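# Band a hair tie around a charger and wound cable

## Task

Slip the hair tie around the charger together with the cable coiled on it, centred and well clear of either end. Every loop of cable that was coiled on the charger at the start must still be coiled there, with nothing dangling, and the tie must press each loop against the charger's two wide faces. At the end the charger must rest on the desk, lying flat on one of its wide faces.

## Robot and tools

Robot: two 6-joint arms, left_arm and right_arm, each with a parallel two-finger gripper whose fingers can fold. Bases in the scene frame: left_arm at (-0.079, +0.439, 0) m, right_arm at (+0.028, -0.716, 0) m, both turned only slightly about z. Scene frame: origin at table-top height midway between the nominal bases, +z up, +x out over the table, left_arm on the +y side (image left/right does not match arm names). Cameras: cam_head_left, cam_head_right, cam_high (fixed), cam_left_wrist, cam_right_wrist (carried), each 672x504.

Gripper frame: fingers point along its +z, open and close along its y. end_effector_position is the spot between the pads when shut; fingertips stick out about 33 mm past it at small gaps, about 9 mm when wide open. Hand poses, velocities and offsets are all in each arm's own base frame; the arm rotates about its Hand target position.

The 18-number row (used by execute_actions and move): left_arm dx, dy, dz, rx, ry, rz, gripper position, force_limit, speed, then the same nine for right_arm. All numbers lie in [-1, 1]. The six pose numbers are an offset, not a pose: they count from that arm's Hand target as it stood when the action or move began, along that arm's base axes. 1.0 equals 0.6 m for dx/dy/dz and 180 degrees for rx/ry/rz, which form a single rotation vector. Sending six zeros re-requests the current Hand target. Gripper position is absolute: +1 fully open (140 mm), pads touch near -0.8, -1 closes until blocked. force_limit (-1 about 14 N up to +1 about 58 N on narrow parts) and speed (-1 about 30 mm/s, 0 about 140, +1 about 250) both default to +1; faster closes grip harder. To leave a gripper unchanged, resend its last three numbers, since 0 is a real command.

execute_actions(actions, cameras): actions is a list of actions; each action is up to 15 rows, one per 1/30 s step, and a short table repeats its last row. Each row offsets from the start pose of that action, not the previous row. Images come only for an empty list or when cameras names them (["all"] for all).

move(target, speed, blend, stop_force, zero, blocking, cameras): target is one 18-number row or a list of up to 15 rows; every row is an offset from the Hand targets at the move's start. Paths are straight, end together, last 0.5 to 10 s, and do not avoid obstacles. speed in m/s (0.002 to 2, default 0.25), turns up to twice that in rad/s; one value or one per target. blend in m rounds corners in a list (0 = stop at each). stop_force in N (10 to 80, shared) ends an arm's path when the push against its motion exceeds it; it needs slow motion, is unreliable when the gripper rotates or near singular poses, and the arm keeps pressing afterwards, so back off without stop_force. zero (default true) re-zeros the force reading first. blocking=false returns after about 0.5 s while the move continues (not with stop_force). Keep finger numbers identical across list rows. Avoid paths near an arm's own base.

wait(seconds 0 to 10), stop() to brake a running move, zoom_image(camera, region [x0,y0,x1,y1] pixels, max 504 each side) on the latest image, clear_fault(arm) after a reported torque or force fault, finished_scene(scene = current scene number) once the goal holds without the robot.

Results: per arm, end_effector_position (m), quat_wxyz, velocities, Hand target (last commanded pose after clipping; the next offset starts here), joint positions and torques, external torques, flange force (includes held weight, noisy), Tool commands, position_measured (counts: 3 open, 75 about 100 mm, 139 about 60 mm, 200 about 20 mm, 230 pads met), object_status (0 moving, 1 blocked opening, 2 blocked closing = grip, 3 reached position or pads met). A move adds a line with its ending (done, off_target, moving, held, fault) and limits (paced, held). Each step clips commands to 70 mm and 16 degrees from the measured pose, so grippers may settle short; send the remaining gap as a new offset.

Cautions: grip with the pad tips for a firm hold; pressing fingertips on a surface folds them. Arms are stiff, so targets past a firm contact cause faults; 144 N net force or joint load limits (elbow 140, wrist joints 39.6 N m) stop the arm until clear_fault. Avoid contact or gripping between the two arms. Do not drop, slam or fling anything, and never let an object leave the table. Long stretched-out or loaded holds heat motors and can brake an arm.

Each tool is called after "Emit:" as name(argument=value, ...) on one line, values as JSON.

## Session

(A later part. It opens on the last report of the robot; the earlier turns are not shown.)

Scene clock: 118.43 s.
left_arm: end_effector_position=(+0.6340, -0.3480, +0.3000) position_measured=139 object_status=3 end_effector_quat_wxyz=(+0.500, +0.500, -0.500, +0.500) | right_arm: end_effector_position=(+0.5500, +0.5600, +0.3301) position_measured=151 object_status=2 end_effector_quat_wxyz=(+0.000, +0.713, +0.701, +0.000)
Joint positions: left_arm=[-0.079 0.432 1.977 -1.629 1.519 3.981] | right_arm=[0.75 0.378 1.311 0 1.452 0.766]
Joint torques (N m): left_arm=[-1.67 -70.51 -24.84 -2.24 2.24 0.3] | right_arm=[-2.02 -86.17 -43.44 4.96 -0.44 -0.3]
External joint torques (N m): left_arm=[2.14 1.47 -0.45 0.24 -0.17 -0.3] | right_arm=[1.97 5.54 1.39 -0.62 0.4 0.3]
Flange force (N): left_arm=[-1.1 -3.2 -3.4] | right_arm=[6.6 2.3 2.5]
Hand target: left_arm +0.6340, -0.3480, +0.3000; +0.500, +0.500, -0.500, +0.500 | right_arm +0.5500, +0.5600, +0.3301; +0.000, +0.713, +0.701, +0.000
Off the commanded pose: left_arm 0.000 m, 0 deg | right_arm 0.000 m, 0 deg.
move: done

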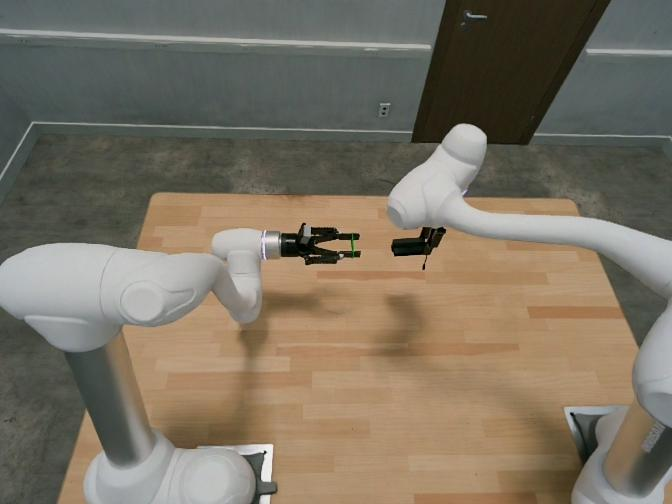

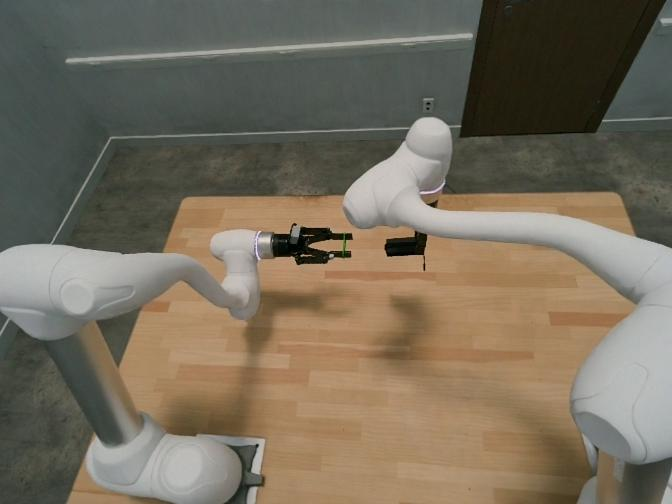

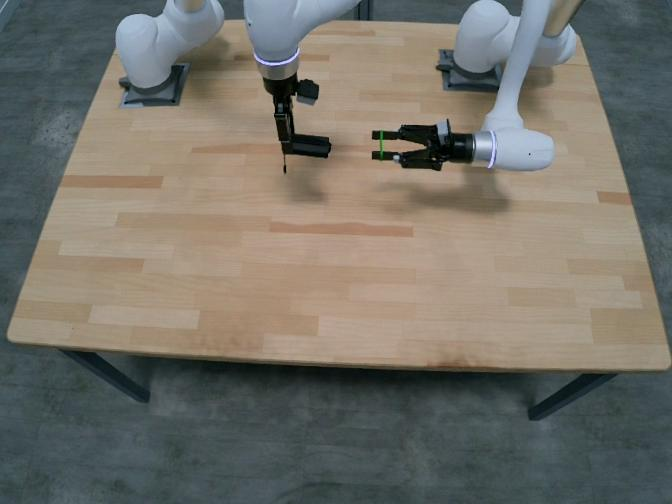

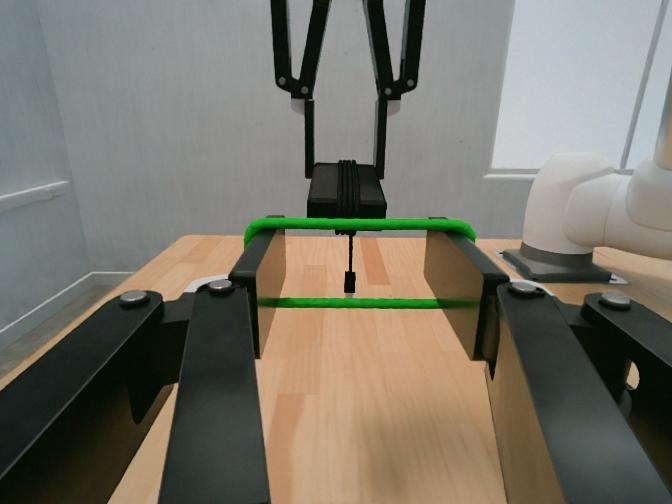

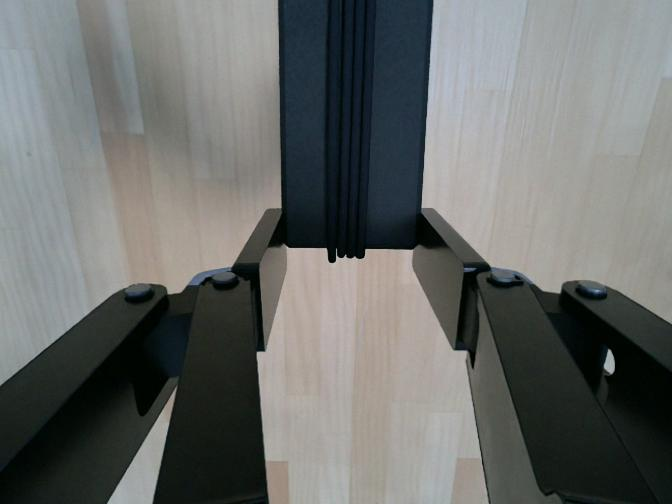

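Emit:
move(target=[0.003,-0.05,-0.007, 0,-0.01,0, -0.08,0.5,-1, 0,0,0,0.03,0,0,-1,0,-1], cameras=["cam_left_wrist","cam_high","cam_head_right"], speed=0.1)

Emit:
zoom_image(camera="cam_left_wrist", region=[236, 130, 486, 330])

Emit:
zoom_image(camera="cam_high", region=[250, 90, 500, 210])

Emit:
zoom_image(camera="cam_head_right", region=[320, 215, 450, 285])

Scene clock: 132.27 s.
left_arm: end_effector_position=(+0.6358, -0.3780, +0.2958) position_measured=139 object_status=3 end_effector_quat_wxyz=(+0.492, +0.492, -0.508, +0.508) | right_arm: end_effector_position=(+0.5500, +0.5600, +0.3301) position_measured=151 object_status=2 end_effector_quat_wxyz=(-0.034, +0.712, +0.701, +0.033)
Joint positions: left_arm=[-0.125 0.441 1.973 -1.665 1.488 4.02] | right_arm=[0.72 0.342 1.364 0.073 1.373 0.724]
Joint torques (N m): left_arm=[-1.61 -72 -24.32 -2.31 2.22 0.29] | right_arm=[-1.98 -82.06 -43.6 5.22 -0.65 -0.28]
External joint torques (N m): left_arm=[1.5 2.29 -0.9 0.19 -0.14 -0.29] | right_arm=[2.27 4.9 1.44 -0.69 0.44 0.28]
Flange force (N): left_arm=[-2.2 -5.0 -2.1] | right_arm=[5.8 1.3 3.0]
Hand target: left_arm +0.6358, -0.3780, +0.2958; +0.492, +0.492, -0.508, +0.508 | right_arm +0.5500, +0.5600, +0.3301; -0.034, +0.712, +0.701, +0.033
Off the commanded pose: left_arm 0.000 m, 0 deg | right_arm 0.000 m, 0 deg.
move: done
Images, in order (width x height): cam_head_right 672x504, cam_high 672x504, cam_left_wrist 672x504.

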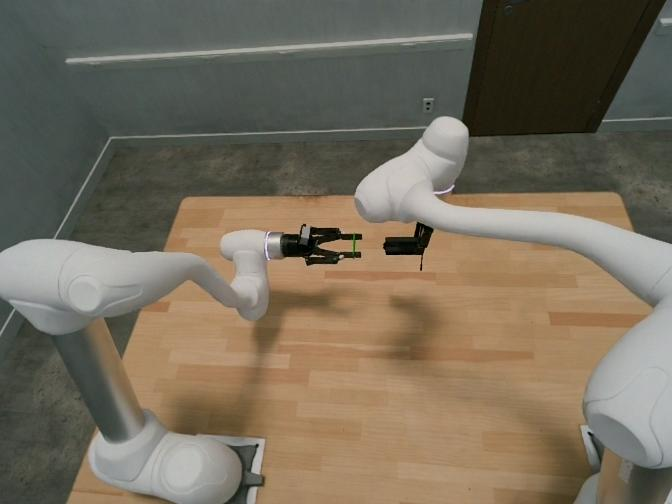

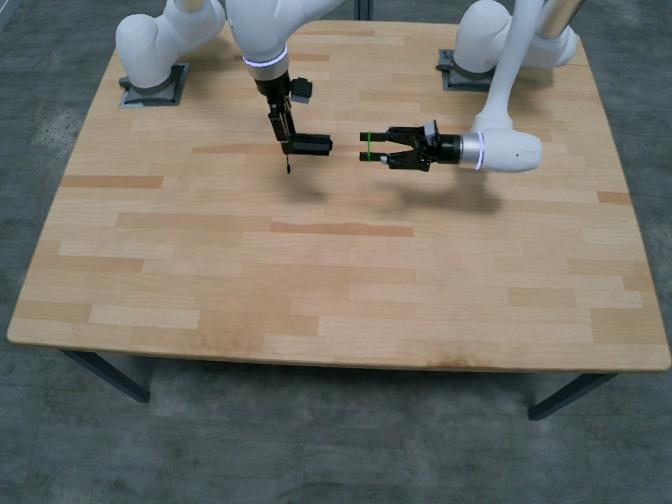

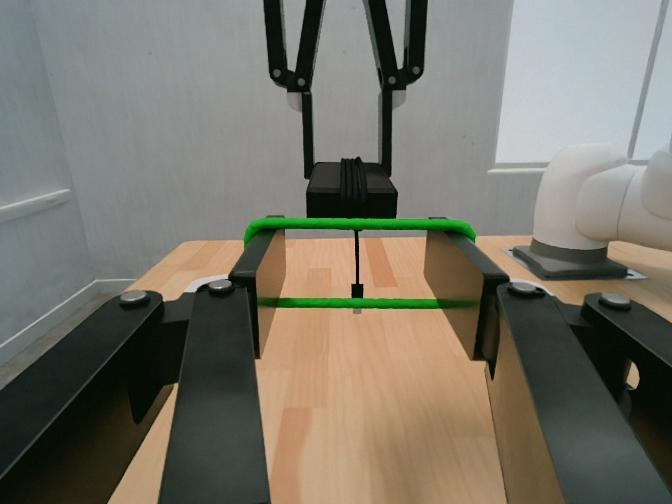

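Scaled by 2.016.

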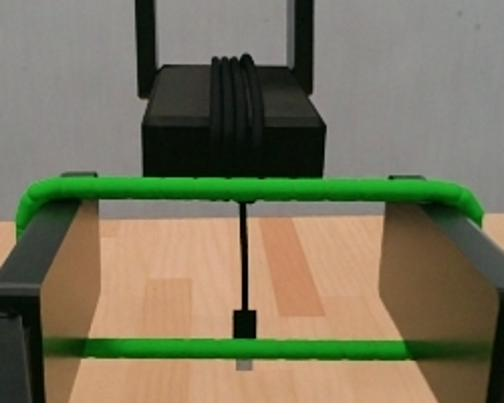

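Scaled by 2.016.

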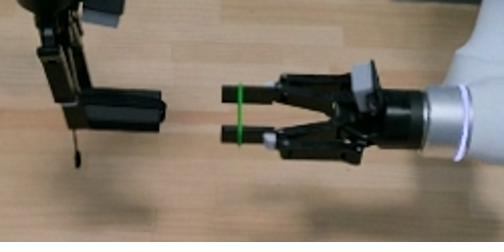

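Scaled by 3.877.

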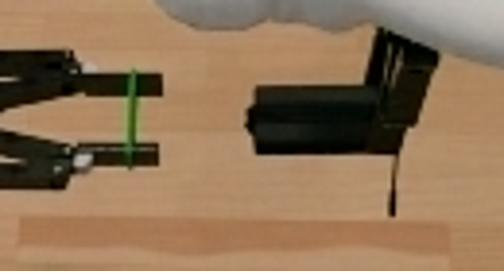

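Emit:
move(target=[0,-0.115,-0.0035, 0,0,0, -0.08,0.5,-1, 0,0,0,0,0,0,-1,0,-1], cameras=["cam_left_wrist","cam_high"], speed=0.08)

Emit:
zoom_image(camera="cam_left_wrist", region=[236, 130, 486, 330])

Emit:
zoom_image(camera="cam_high", region=[250, 90, 500, 210])

Scene clock: 140.03 s.
left_arm: end_effector_position=(+0.6358, -0.4470, +0.2937) position_measured=139 object_status=3 end_effector_quat_wxyz=(+0.492, +0.492, -0.508, +0.508) | right_arm: end_effector_position=(+0.5500, +0.5600, +0.3301) position_measured=151 object_status=2 end_effector_quat_wxyz=(-0.034, +0.712, +0.701, +0.033)
Joint positions: left_arm=[-0.231 0.454 1.956 -1.744 1.418 4.026] | right_arm=[0.72 0.342 1.364 0.073 1.373 0.724]
Joint torques (N m): left_arm=[-1.38 -73.11 -24.73 -2.46 2.22 0.3] | right_arm=[-1.85 -82.74 -43.57 5.22 -0.67 -0.32]
External joint torques (N m): left_arm=[1.41 1.9 -0.89 0.16 -0.12 -0.3] | right_arm=[1.6 5.47 1.29 -0.7 0.46 0.32]
Flange force (N): left_arm=[-1.6 -4.7 -1.5] | right_arm=[6.1 2.8 2.9]
Hand target: left_arm +0.6358, -0.4470, +0.2937; +0.492, +0.492, -0.508, +0.508 | right_arm +0.5500, +0.5600, +0.3301; -0.034, +0.712, +0.701, +0.033
Off the commanded pose: left_arm 0.000 m, 0 deg | right_arm 0.000 m, 0 deg.
move: done
Images, in order (width x height): cam_high 672x504, cam_left_wrist 672x504.

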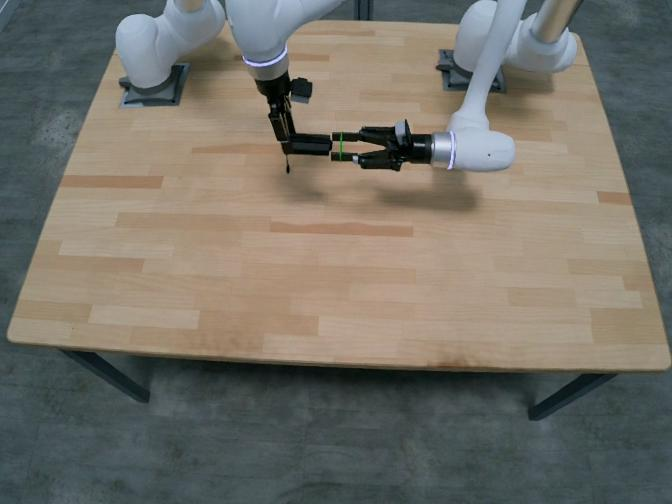

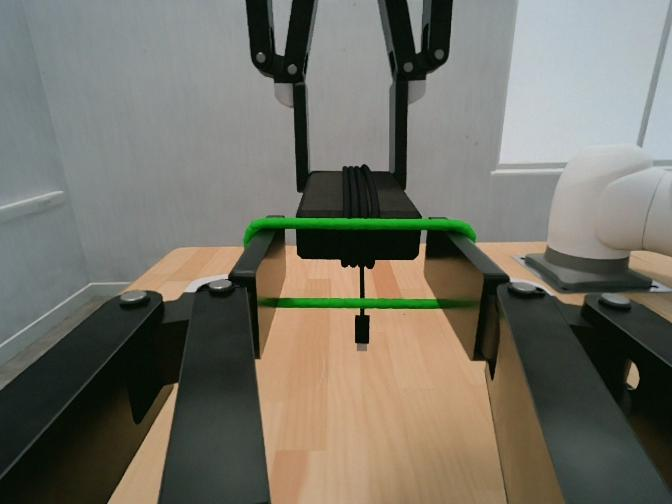

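Scaled by 2.016.

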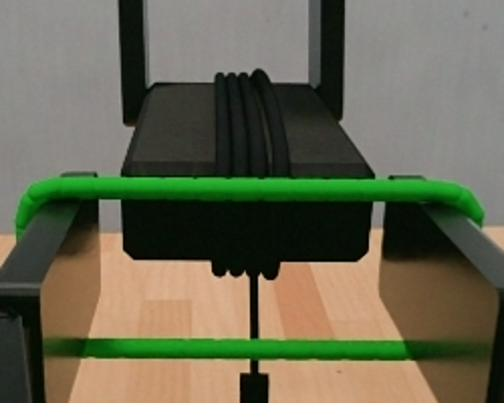

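Scaled by 2.016.

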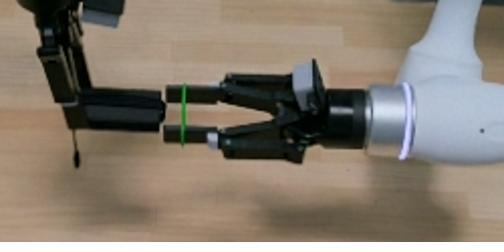

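Emit:
move(target=[[-0.0025,0,0.0035, 0,0,0, -0.08,0.5,-1, 0,0,0,0,0,0,-1,0,-1],[-0.0025,-0.055,0.0035, 0,0,0, -0.08,0.5,-1, 0,0,0,0,0,0,-1,0,-1]], cameras=["cam_left_wrist","cam_high","cam_right_wrist"], speed=0.03)

Emit:
zoom_image(camera="cam_left_wrist", region=[236, 130, 486, 330])

Emit:
zoom_image(camera="cam_high", region=[250, 90, 500, 210])

Scene clock: 148.03 s.
left_arm: end_effector_position=(+0.6343, -0.4800, +0.2958) position_measured=139 object_status=3 end_effector_quat_wxyz=(+0.492, +0.492, -0.508, +0.508) | right_arm: end_effector_position=(+0.5500, +0.5600, +0.3301) position_measured=151 object_status=2 end_effector_quat_wxyz=(-0.034, +0.712, +0.701, +0.033)
Joint positions: left_arm=[-0.281 0.458 1.945 -1.781 1.383 4.024] | right_arm=[0.72 0.342 1.364 0.073 1.373 0.724]
Joint torques (N m): left_arm=[-1.48 -73.79 -25.16 -2.59 2.23 0.33] | right_arm=[-1.89 -82.71 -43.72 5.35 -0.79 -0.29]
External joint torques (N m): left_arm=[1.73 1.54 -0.98 0.17 -0.14 -0.34] | right_arm=[1.69 5.6 1.51 -0.82 0.57 0.29]
Flange force (N): left_arm=[-1.0 -4.8 -1.8] | right_arm=[6.0 2.6 3.0]
Hand target: left_arm +0.6343, -0.4800, +0.2958; +0.492, +0.492, -0.508, +0.508 | right_arm +0.5500, +0.5600, +0.3301; -0.034, +0.712, +0.701, +0.033
Off the commanded pose: left_arm 0.000 m, 0 deg | right_arm 0.000 m, 0 deg.
move: done
Images, in order (width x height): cam_high 672x504, cam_left_wrist 672x504, cam_right_wrist 672x504.

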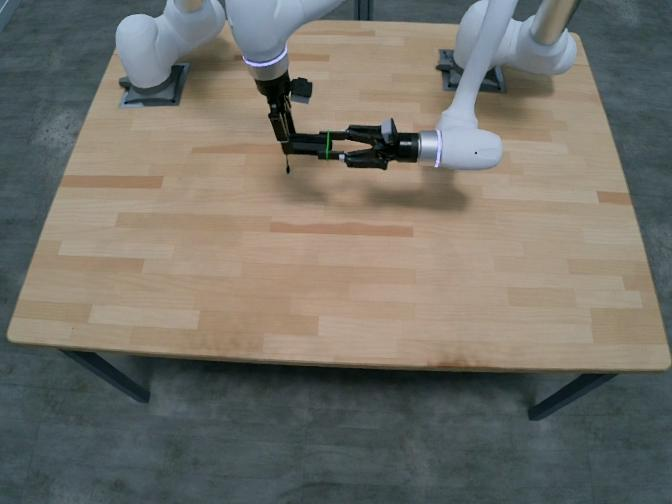

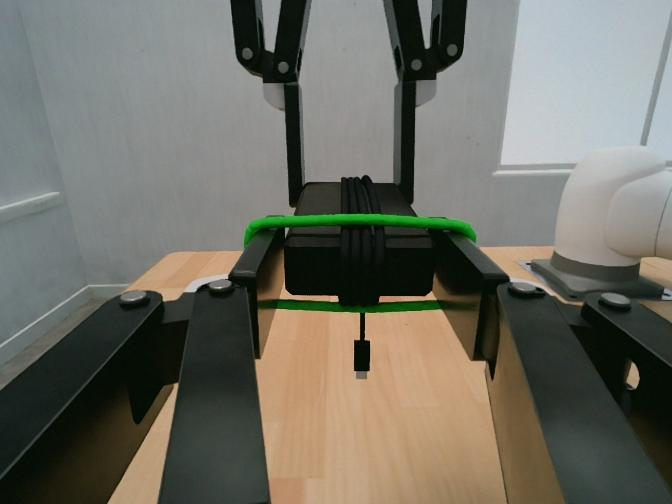

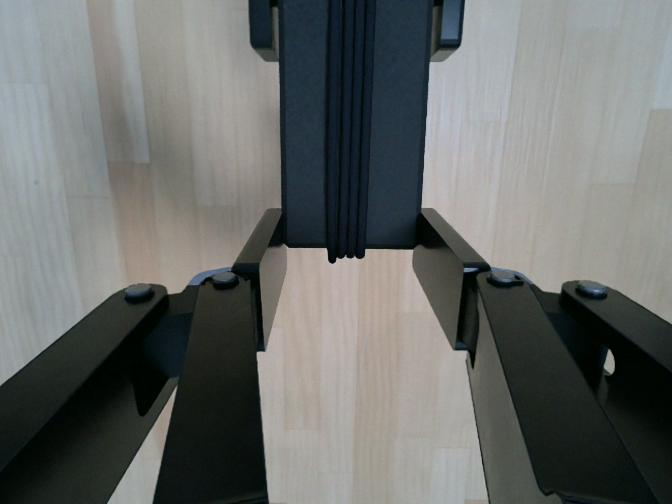

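Scaled by 2.016.

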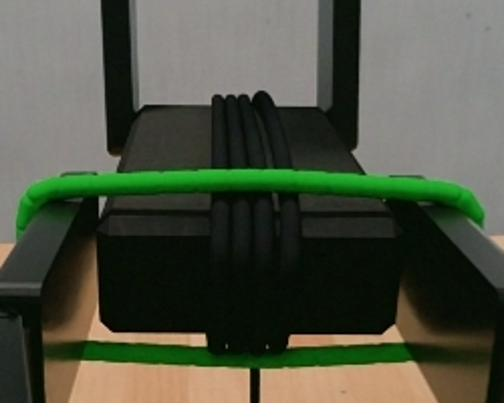

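Scaled by 2.016.

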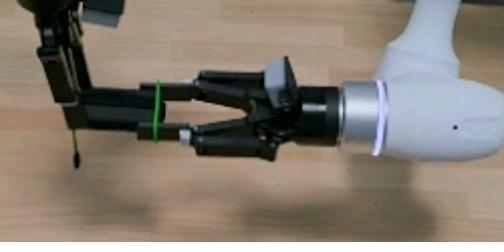

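Emit:
move(target=[[0,-0.055,0, 0,0,0, -0.08,0.5,-1, 0,0,0,0,0,0,-1,0,-1]], cameras=["cam_left_wrist","cam_high","cam_right_wrist"], speed=0.03)

Emit:
zoom_image(camera="cam_left_wrist", region=[150, 130, 550, 504])

Emit:
zoom_image(camera="cam_high", region=[260, 100, 460, 200])

Scene clock: 153.87 s.
left_arm: end_effector_position=(+0.6343, -0.5130, +0.2958) position_measured=139 object_status=3 end_effector_quat_wxyz=(+0.492, +0.492, -0.508, +0.508) | right_arm: end_effector_position=(+0.5500, +0.5600, +0.3301) position_measured=151 object_status=2 end_effector_quat_wxyz=(-0.034, +0.712, +0.701, +0.033)
Joint positions: left_arm=[-0.329 0.467 1.928 -1.817 1.35 4.025] | right_arm=[0.72 0.342 1.364 0.073 1.373 0.724]
Joint torques (N m): left_arm=[-1.35 -74.84 -25.28 -2.68 2.18 0.33] | right_arm=[-1.61 -82.86 -44 5.37 -0.83 -0.3]
External joint torques (N m): left_arm=[1.67 1.19 -1.29 0.16 -0.09 -0.33] | right_arm=[1.51 5.71 1.74 -0.85 0.61 0.3]
Flange force (N): left_arm=[-0.4 -5.0 -1.4] | right_arm=[5.6 2.5 3.3]
Hand target: left_arm +0.6343, -0.5130, +0.2958; +0.492, +0.492, -0.508, +0.508 | right_arm +0.5500, +0.5600, +0.3301; -0.034, +0.712, +0.701, +0.033
Off the commanded pose: left_arm 0.000 m, 0 deg | right_arm 0.000 m, 0 deg.
move: done
Images, in order (width x height): cam_high 672x504, cam_left_wrist 672x504, cam_right_wrist 672x504.

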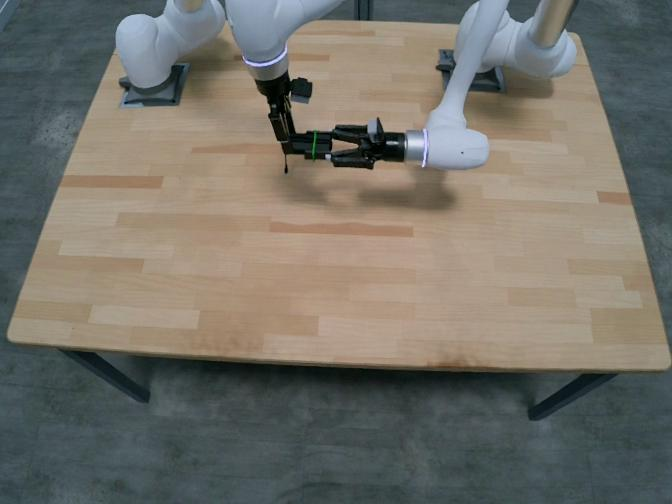

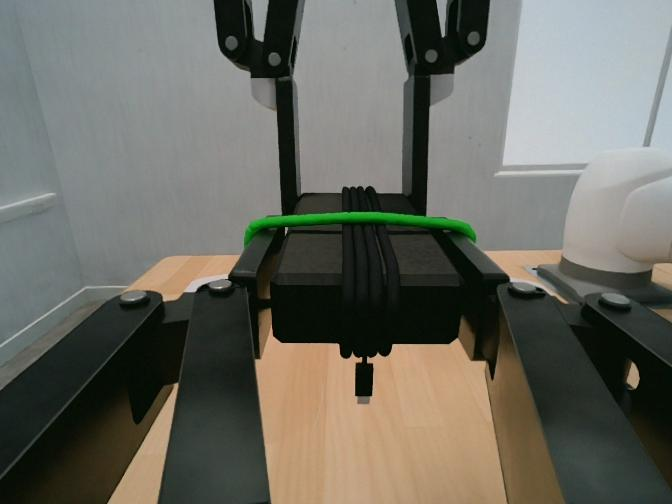

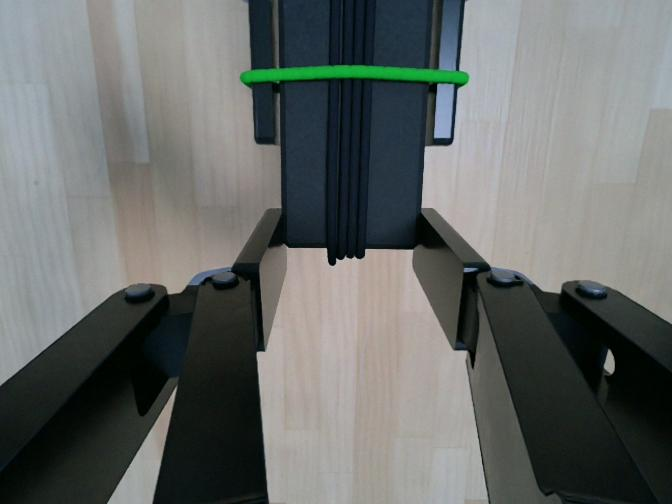

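Scaled by 1.260.

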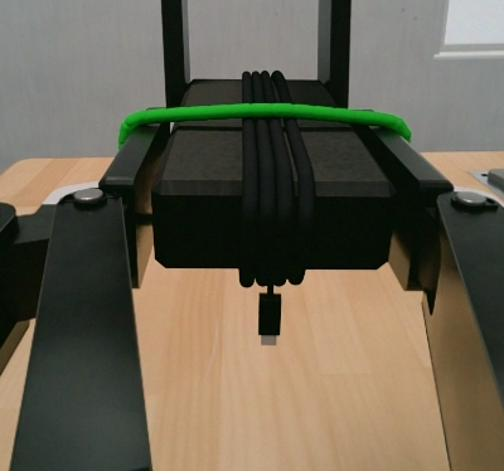

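Scaled by 2.520.

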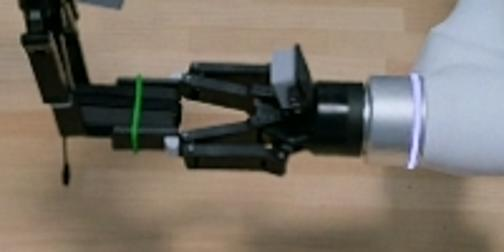

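Emit:
move(target=[[0,-0.01,0, 0,0,0, -0.08,0.5,-1, 0,0,0,0,0,0,-1,0,-1],[0,-0.01,0, 0,0,0, -1,-0.5,-1, 0,0,0,0,0,0,-1,0,-1]], speed=0.03)

Emit:
wait(seconds=1, cameras=["cam_left_wrist"])

Scene clock: 158.73 s.
left_arm: end_effector_position=(+0.6343, -0.5190, +0.2958) position_measured=148 object_status=2 end_effector_quat_wxyz=(+0.492, +0.492, -0.508, +0.508) | right_arm: end_effector_position=(+0.5500, +0.5600, +0.3301) position_measured=151 object_status=2 end_effector_quat_wxyz=(-0.034, +0.712, +0.701, +0.033)
Joint positions: left_arm=[-0.338 0.469 1.925 -1.823 1.344 4.025] | right_arm=[0.72 0.342 1.364 0.073 1.373 0.724]
Joint torques (N m): left_arm=[0.08 -74.36 -27.69 -4.19 0.69 0.3] | right_arm=[2.92 -83.56 -42.98 7.4 0.03 -0.23]
External joint torques (N m): left_arm=[-0.07 0.31 1.07 1.68 1.42 -0.3] | right_arm=[-2.88 6.11 0.65 -2.86 -0.24 0.23]
Flange force (N): left_arm=[-0.3 0.4 -3.6] | right_arm=[3.3 8.1 3.0]
Hand target: left_arm +0.6343, -0.5190, +0.2958; +0.492, +0.492, -0.508, +0.508 | right_arm +0.5500, +0.5600, +0.3301; -0.034, +0.712, +0.701, +0.033
Off the commanded pose: left_arm 0.000 m, 0 deg | right_arm 0.000 m, 0 deg.
move: done

Scene clock: 159.73 s.
left_arm: end_effector_position=(+0.6343, -0.5190, +0.2958) position_measured=148 object_status=2 end_effector_quat_wxyz=(+0.492, +0.492, -0.508, +0.508) | right_arm: end_effector_position=(+0.5500, +0.5600, +0.3301) position_measured=151 object_status=2 end_effector_quat_wxyz=(-0.034, +0.712, +0.701, +0.033)
Joint positions: left_arm=[-0.338 0.469 1.925 -1.823 1.344 4.025] | right_arm=[0.72 0.342 1.364 0.073 1.373 0.724]
Joint torques (N m): left_arm=[-0.2 -74.42 -27.82 -4.21 0.75 0.32] | right_arm=[2.76 -83.16 -42.98 7.39 0.1 -0.26]
External joint torques (N m): left_arm=[0.09 0.64 1.24 1.68 1.36 -0.32] | right_arm=[-2.54 5.86 0.69 -2.84 -0.32 0.26]
Flange force (N): left_arm=[-0.7 0.3 -3.7] | right_arm=[3.2 7.4 3.1]
Hand target: left_arm +0.6343, -0.5190, +0.2958; +0.492, +0.492, -0.508, +0.508 | right_arm +0.5500, +0.5600, +0.3301; -0.034, +0.712, +0.701, +0.033
Tool commands: left_gripper/position=-1.0 left_gripper/force_limit=-0.5 left_gripper/speed=-1.0 right_gripper/position=-1.0 right_gripper/force_limit=+0.0 right_gripper/speed=-1.0
Off the commanded pose: left_arm 0.000 m, 0 deg | right_arm 0.000 m, 0 deg.
wait: 1.00 s; at rest by 0.17 s
Images, in order (width x height): cam_left_wrist 672x504.

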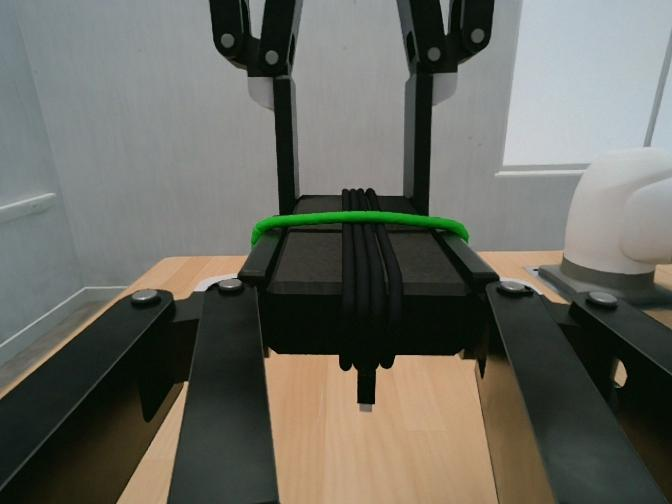

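Emit:
move(target=[[0,0,0, 0,0,0, -1,-0.5,-1, 0,0,0,0,0,0,-0.15,0,-1],[0,0,0, 0,0,0, -1,-0.5,-1, 0,0,0,0,0,0,0.2,0,-0.5],[0,0,0, 0,0,0, -1,-0.5,-1, 0,-0.01,0.22,0,0,0,0.2,0,-0.5],[0,0,0, 0,0,0, -1,-0.5,-1, -0.25,0.03,0.2,-0.0235,-0.4995,-0.0235,0.2,0,-0.5],[0,0,0, 0,0,0, -1,-0.5,-1, -0.2333,0.1,-0.057,-0.0235,-0.4995,-0.0235,0.2,0,-0.5]], speed=[0.1,0.1,0.1,0.25,0.25], blend=[0,0,0.03,0.03,0], cameras=["cam_left_wrist","cam_right_wrist","cam_high"])

Scene clock: 176.60 s.
left_arm: end_effector_position=(+0.6343, -0.5190, +0.2958) position_measured=148 object_status=2 end_effector_quat_wxyz=(+0.492, +0.492, -0.508, +0.508) | right_arm: end_effector_position=(+0.4100, +0.6199, +0.2960) position_measured=104 object_status=3 end_effector_quat_wxyz=(+0.496, +0.504, +0.496, +0.504)
Joint positions: left_arm=[-0.338 0.469 1.925 -1.823 1.344 4.025] | right_arm=[1.391 0.426 1.999 -1.707 1.452 2.448]
Joint torques (N m): left_arm=[-1.33 -77.7 -27.33 -3.45 3.09 0.32] | right_arm=[-1.91 -69.82 -24.88 -1.88 1.86 -0.28]
External joint torques (N m): left_arm=[1.21 3.61 0.67 0.9 -0.98 -0.32] | right_arm=[1.91 1.8 -0.19 -0.29 0.24 0.33]
Flange force (N): left_arm=[-3.7 -3.9 -0.9] | right_arm=[2.6 -3.1 -2.6]
Hand target: left_arm +0.6343, -0.5190, +0.2958; +0.492, +0.492, -0.508, +0.508 | right_arm +0.4100, +0.6200, +0.2959; +0.496, +0.504, +0.496, +0.504
Off the commanded pose: left_arm 0.000 m, 0 deg | right_arm 0.000 m, 0 deg.
move: done
Images, in order (width x height): cam_high 672x504, cam_left_wrist 672x504, cam_right_wrist 672x504.

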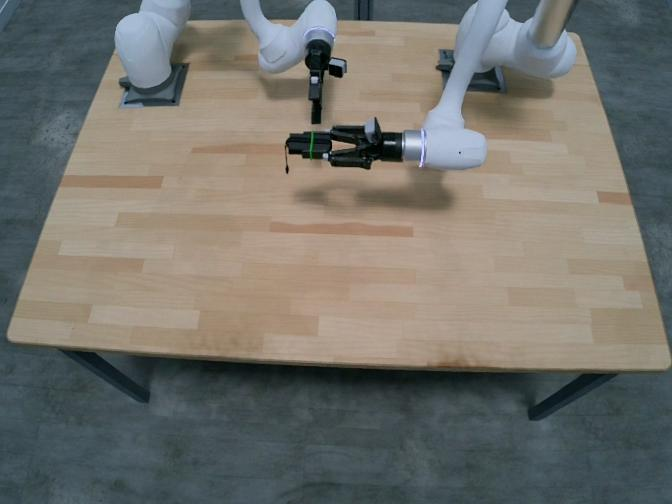

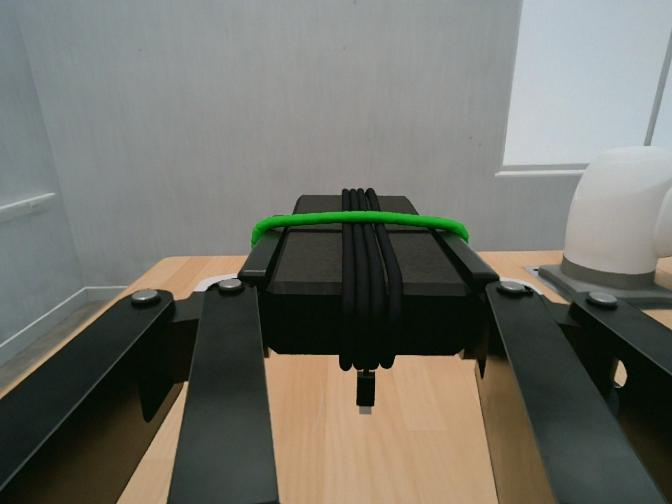

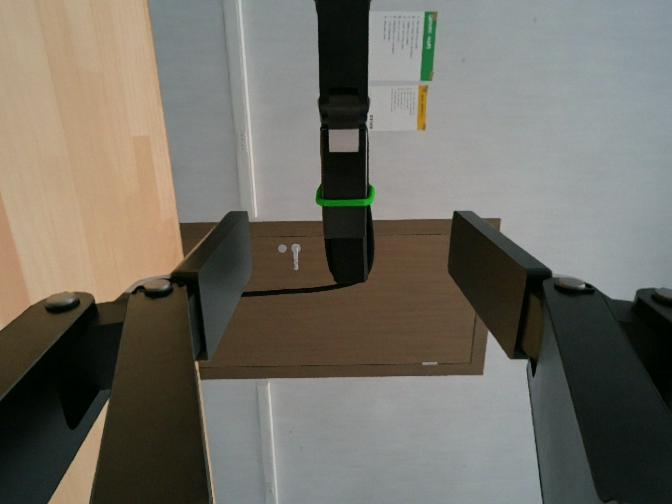

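Emit:
move(target=[[0,0,0, 0,0,0, -1,-0.5,-1, 0.207,0.002,0,0,0,0,0.2,0,-1],[0,0,0, 0,0,0, -1,-0.5,-1, 0.207,0.002,0,0,0,0,-0.2,0,-0.5]], speed=0.1, cameras=["cam_left_wrist","cam_right_wrist","cam_high"])

Emit:
zoom_image(camera="cam_high", region=[260, 100, 460, 200])

Scene clock: 181.87 s.
left_arm: end_effector_position=(+0.6343, -0.5190, +0.2958) position_measured=148 object_status=2 end_effector_quat_wxyz=(+0.492, +0.492, -0.508, +0.508) | right_arm: end_effector_position=(+0.5342, +0.6212, +0.2959) position_measured=154 object_status=0 end_effector_quat_wxyz=(+0.496, +0.504, +0.496, +0.504)
Joint positions: left_arm=[-0.338 0.469 1.925 -1.823 1.344 4.025] | right_arm=[1.204 0.459 1.942 -1.848 1.325 2.451]
Joint torques (N m): left_arm=[-1.37 -77.57 -27.27 -3.47 3.1 0.37] | right_arm=[-2.17 -75.37 -26.29 -2.3 1.87 -0.27]
External joint torques (N m): left_arm=[1.61 3.6 0.64 0.95 -1 -0.37] | right_arm=[2.08 2.68 -0.21 -0.25 0.26 0.32]
Flange force (N): left_arm=[-3.5 -4.3 -1.5] | right_arm=[4.1 -4.2 -1.9]
Hand target: left_arm +0.6343, -0.5190, +0.2958; +0.492, +0.492, -0.508, +0.508 | right_arm +0.5342, +0.6212, +0.2959; +0.496, +0.504, +0.496, +0.504
Off the commanded pose: left_arm 0.000 m, 0 deg | right_arm 0.000 m, 0 deg.
move: done
Images, in order (width x height): cam_high 672x504, cam_left_wrist 672x504, cam_right_wrist 672x504.

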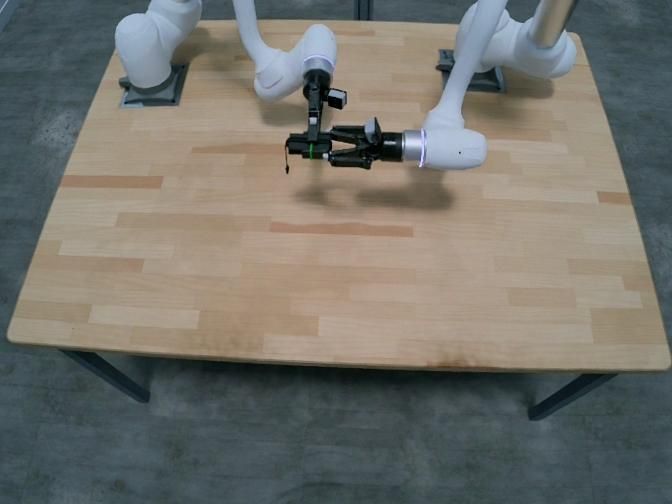

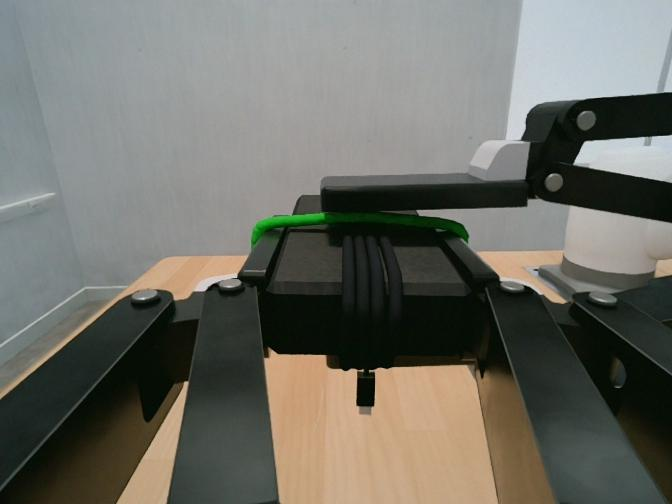

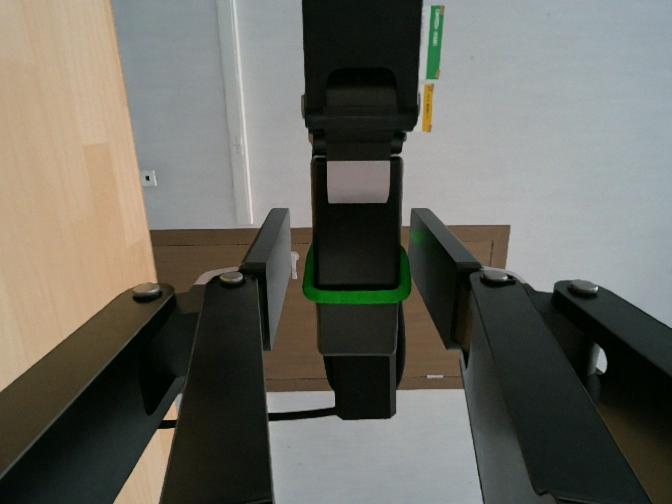

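Scaled by 2.520.

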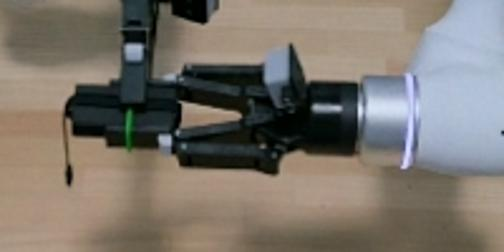

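Emit:
move(target=[[0,0,0, 0,0,0, -1,-0.5,-1, 0,0,0,0,0,0,-1,0.7,-1]])

Emit:
wait(seconds=1)

Emit:
move(target=[[0,0,0, 0,0,0, -0.11,-0.5,-1, 0,0,0,0,0,0,-1,0.7,-1],[0,0.03,0, 0,0,0, -0.11,-0.5,-1, 0,0,0,0,0,0,-1,0.7,-1]], speed=0.02, cameras=["cam_left_wrist","cam_right_wrist","cam_high"])

Emit:
zoom_image(camera="cam_high", region=[260, 100, 460, 200])

Scene clock: 192.30 s.
left_arm: end_effector_position=(+0.6342, -0.5190, +0.2958) position_measured=148 object_status=2 end_effector_quat_wxyz=(+0.493, +0.492, -0.508, +0.508) | right_arm: end_effector_position=(+0.5342, +0.6212, +0.2960) position_measured=182 object_status=0 end_effector_quat_wxyz=(+0.496, +0.504, +0.496, +0.504)
Joint positions: left_arm=[-0.338 0.469 1.925 -1.823 1.344 4.025] | right_arm=[1.204 0.459 1.942 -1.848 1.325 2.451]
Joint torques (N m): left_arm=[-0.98 -83.52 -30.18 -4.66 5.09 0.49] | right_arm=[-4.15 -69.51 -22.06 0.02 0.24 -0.25]
External joint torques (N m): left_arm=[0.9 9.75 3.58 2.12 -3 -0.49] | right_arm=[3.96 -3.41 -4.69 -2.6 1.9 0.3]
Flange force (N): left_arm=[-11.1 -5.4 0.6] | right_arm=[5.8 3.9 -3.1]
Hand target: left_arm +0.6343, -0.5190, +0.2958; +0.492, +0.492, -0.508, +0.508 | right_arm +0.5342, +0.6212, +0.2959; +0.496, +0.504, +0.496, +0.504
Off the commanded pose: left_arm 0.000 m, 0 deg | right_arm 0.000 m, 0 deg.
move: done

Scene clock: 193.30 s.
left_arm: end_effector_position=(+0.6343, -0.5190, +0.2958) position_measured=148 object_status=2 end_effector_quat_wxyz=(+0.492, +0.492, -0.508, +0.508) | right_arm: end_effector_position=(+0.5342, +0.6212, +0.2959) position_measured=182 object_status=2 end_effector_quat_wxyz=(+0.496, +0.504, +0.496, +0.504)
Joint positions: left_arm=[-0.338 0.469 1.925 -1.823 1.344 4.025] | right_arm=[1.204 0.459 1.942 -1.848 1.325 2.451]
Joint torques (N m): left_arm=[-0.12 -85.15 -30.92 -5.17 5.39 0.44] | right_arm=[-4.05 -68.09 -20.8 0.66 0.01 -0.26]
External joint torques (N m): left_arm=[-0.08 11.52 4.34 2.64 -3.29 -0.44] | right_arm=[4.18 -4.84 -5.6 -3.19 2.12 0.31]
Flange force (N): left_arm=[-13.5 -5.5 1.9] | right_arm=[5.8 5.7 -3.0]
Hand target: left_arm +0.6343, -0.5190, +0.2958; +0.492, +0.492, -0.508, +0.508 | right_arm +0.5342, +0.6212, +0.2959; +0.496, +0.504, +0.496, +0.504
Tool commands: left_gripper/position=-1.0 left_gripper/force_limit=-0.5 left_gripper/speed=-1.0 right_gripper/position=-1.0 right_gripper/force_limit=+0.7 right_gripper/speed=-1.0
Off the commanded pose: left_arm 0.000 m, 0 deg | right_arm 0.000 m, 0 deg.
wait: 1.00 s; at rest by 0.17 s

Scene clock: 194.93 s.
left_arm: end_effector_position=(+0.6343, -0.5010, +0.2958) position_measured=143 object_status=3 end_effector_quat_wxyz=(+0.492, +0.492, -0.508, +0.508) | right_arm: end_effector_position=(+0.5342, +0.6212, +0.2959) position_measured=182 object_status=2 end_effector_quat_wxyz=(+0.496, +0.504, +0.496, +0.504)
Joint positions: left_arm=[-0.312 0.463 1.935 -1.804 1.362 4.024] | right_arm=[1.204 0.459 1.942 -1.848 1.325 2.451]
Joint torques (N m): left_arm=[-0.13 -77.82 -25.87 -3.06 3.69 0.23] | right_arm=[-5.57 -74.78 -24.71 -1.2 2.6 -0.28]
External joint torques (N m): left_arm=[-0.08 4.81 -0.51 0.58 -1.59 -0.23] | right_arm=[5.64 1.9 -1.86 -1.35 -0.47 0.33]
Flange force (N): left_arm=[-4.9 -6.6 2.8] | right_arm=[7.5 -2.6 -4.3]
Hand target: left_arm +0.6343, -0.5010, +0.2958; +0.492, +0.492, -0.508, +0.508 | right_arm +0.5342, +0.6212, +0.2959; +0.496, +0.504, +0.496, +0.504
Off the commanded pose: left_arm 0.000 m, 0 deg | right_arm 0.000 m, 0 deg.
move: done
Images, in order (width x height): cam_high 672x504, cam_left_wrist 672x504, cam_right_wrist 672x504.

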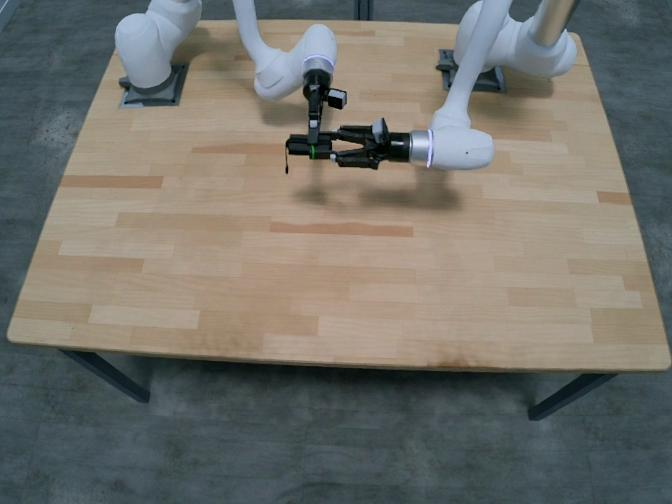

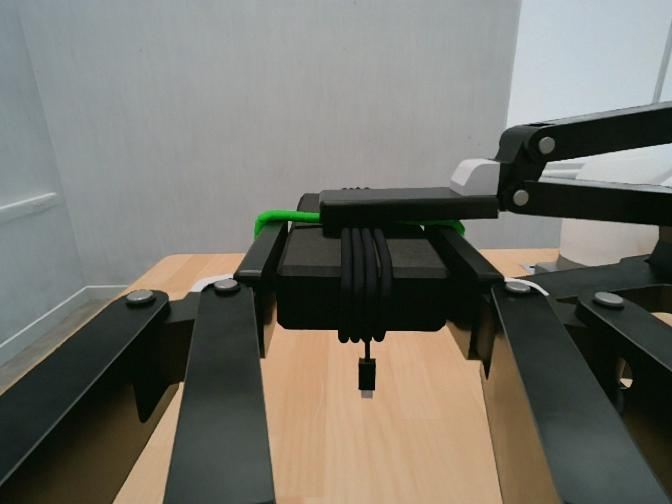

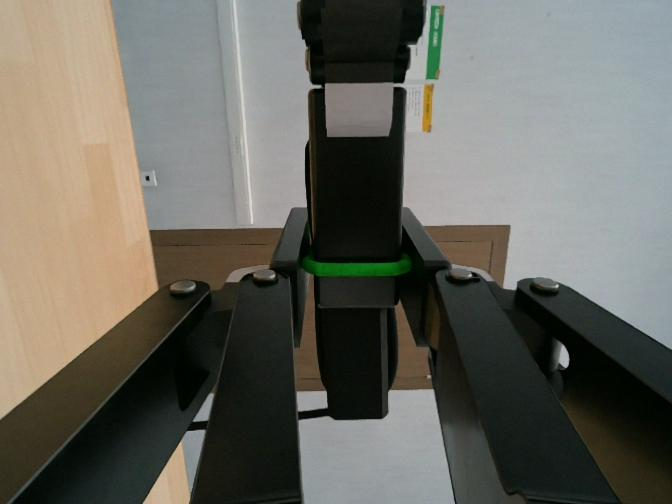

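Scaled by 2.520.

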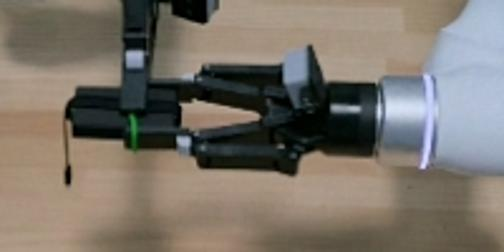

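Emit:
move(target=[[0,0.025,0, 0,0,0, -0.11,-0.5,-1, 0,0,0,0,0,0,-1,0.7,-1]], speed=0.02, cameras=["cam_left_wrist","cam_right_wrist"])

Emit:
move(target=[[0,0.04,0, 0,0,0, -0.11,-0.5,-1, 0,0,0,0,0,0,-1,0.7,-1]], speed=0.03, cameras=["cam_left_wrist","cam_right_wrist","cam_high"])

Emit:
zoom_image(camera="cam_high", region=[260, 100, 460, 200])

Emit:
zoom_image(camera="cam_right_wrist", region=[230, 150, 500, 430])

Scene clock: 201.40 s.
left_arm: end_effector_position=(+0.6343, -0.4860, +0.2958) position_measured=143 object_status=3 end_effector_quat_wxyz=(+0.492, +0.492, -0.508, +0.508) | right_arm: end_effector_position=(+0.5342, +0.6212, +0.2959) position_measured=182 object_status=2 end_effector_quat_wxyz=(+0.496, +0.504, +0.496, +0.504)
Joint positions: left_arm=[-0.29 0.459 1.942 -1.788 1.377 4.024] | right_arm=[1.204 0.459 1.942 -1.848 1.325 2.451]
Joint torques (N m): left_arm=[-3.62 -75.61 -22.81 -0.9 4.15 0.34] | right_arm=[-7.87 -77.32 -27.51 -2.13 3.11 -0.31]
External joint torques (N m): left_arm=[3.49 3.26 -3.37 -1.54 -2.05 -0.34] | right_arm=[7.93 4.63 1 -0.42 -0.99 0.36]
Flange force (N): left_arm=[-2.2 -11.1 1.1] | right_arm=[6.8 -6.8 -8.9]
Hand target: left_arm +0.6343, -0.4860, +0.2958; +0.492, +0.492, -0.508, +0.508 | right_arm +0.5342, +0.6212, +0.2959; +0.496, +0.504, +0.496, +0.504
Off the commanded pose: left_arm 0.000 m, 0 deg | right_arm 0.000 m, 0 deg.
move: done
Images, in order (width x height): cam_left_wrist 672x504, cam_right_wrist 672x504.

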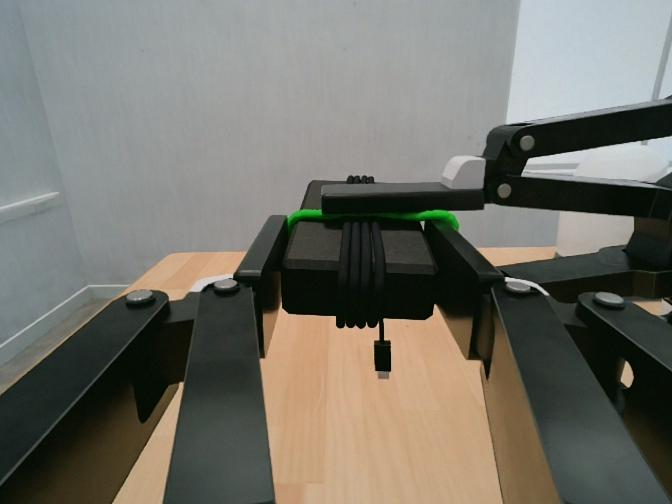

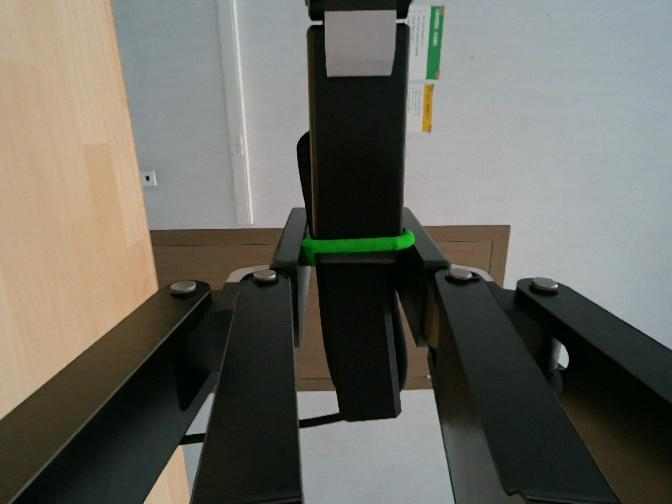

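Scene clock: 202.47 s.
left_arm: end_effector_position=(+0.6343, -0.4620, +0.2958) position_measured=143 object_status=3 end_effector_quat_wxyz=(+0.492, +0.492, -0.508, +0.508) | right_arm: end_effector_position=(+0.5342, +0.6212, +0.2959) position_measured=182 object_status=2 end_effector_quat_wxyz=(+0.496, +0.504, +0.496, +0.504)
Joint positions: left_arm=[-0.255 0.453 1.953 -1.761 1.402 4.024] | right_arm=[1.204 0.459 1.942 -1.848 1.325 2.451]
Joint torques (N m): left_arm=[-1.57 -73.3 -24.93 -2.53 2.24 0.34] | right_arm=[-1.93 -77.86 -27.9 -3.04 2.77 -0.29]
External joint torques (N m): left_arm=[1.36 1.85 -0.98 0.16 -0.15 -0.34] | right_arm=[1.62 5.53 1.46 0.49 -0.65 0.33]
Flange force (N): left_arm=[-1.4 -4.9 -1.3] | right_arm=[4.0 -7.8 -1.1]
Hand target: left_arm +0.6343, -0.4620, +0.2958; +0.492, +0.492, -0.508, +0.508 | right_arm +0.5342, +0.6212, +0.2959; +0.496, +0.504, +0.496, +0.504
Off the commanded pose: left_arm 0.000 m, 0 deg | right_arm 0.000 m, 0 deg.
move: done
Images, in order (width x height): cam_high 672x504, cam_left_wrist 672x504, cam_right_wrist 672x504.

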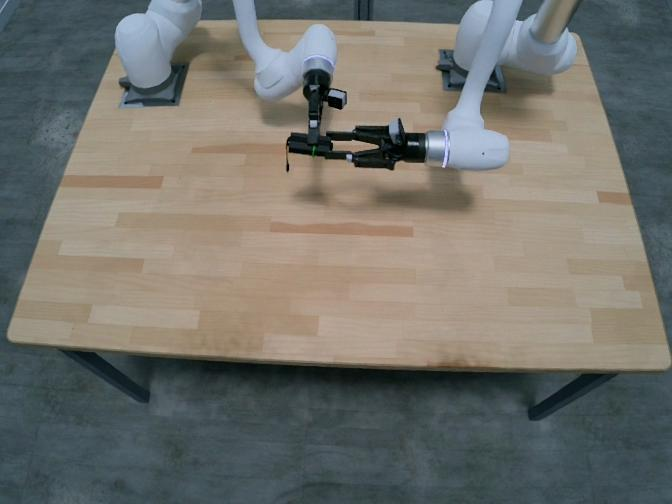

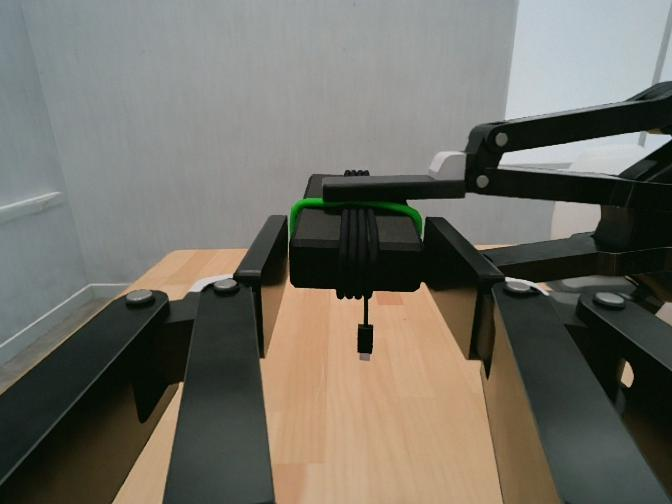

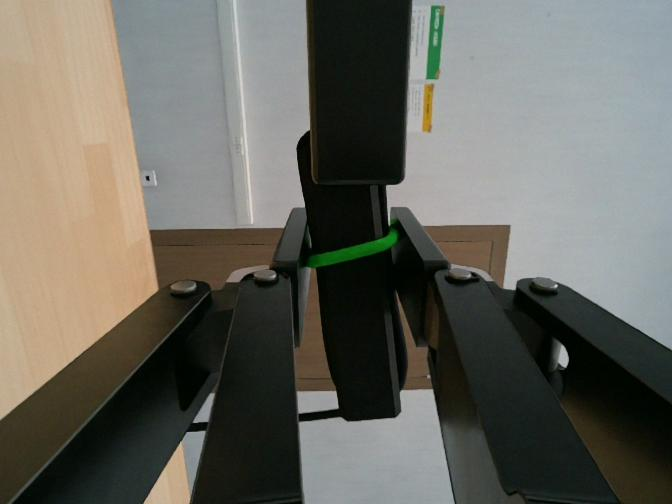

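Scaled by 2.520.

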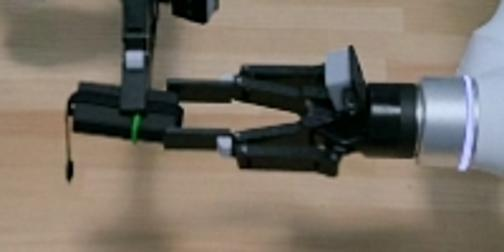

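Scaled by 1.800.

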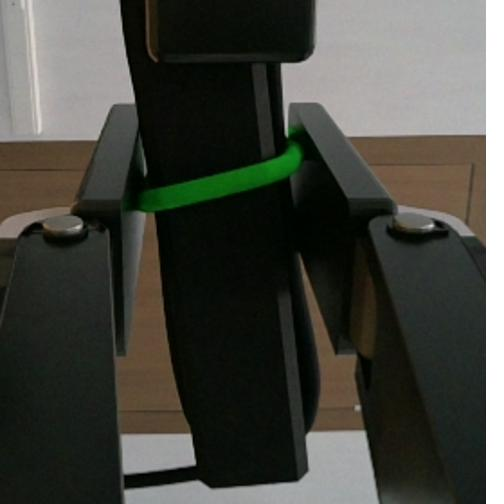

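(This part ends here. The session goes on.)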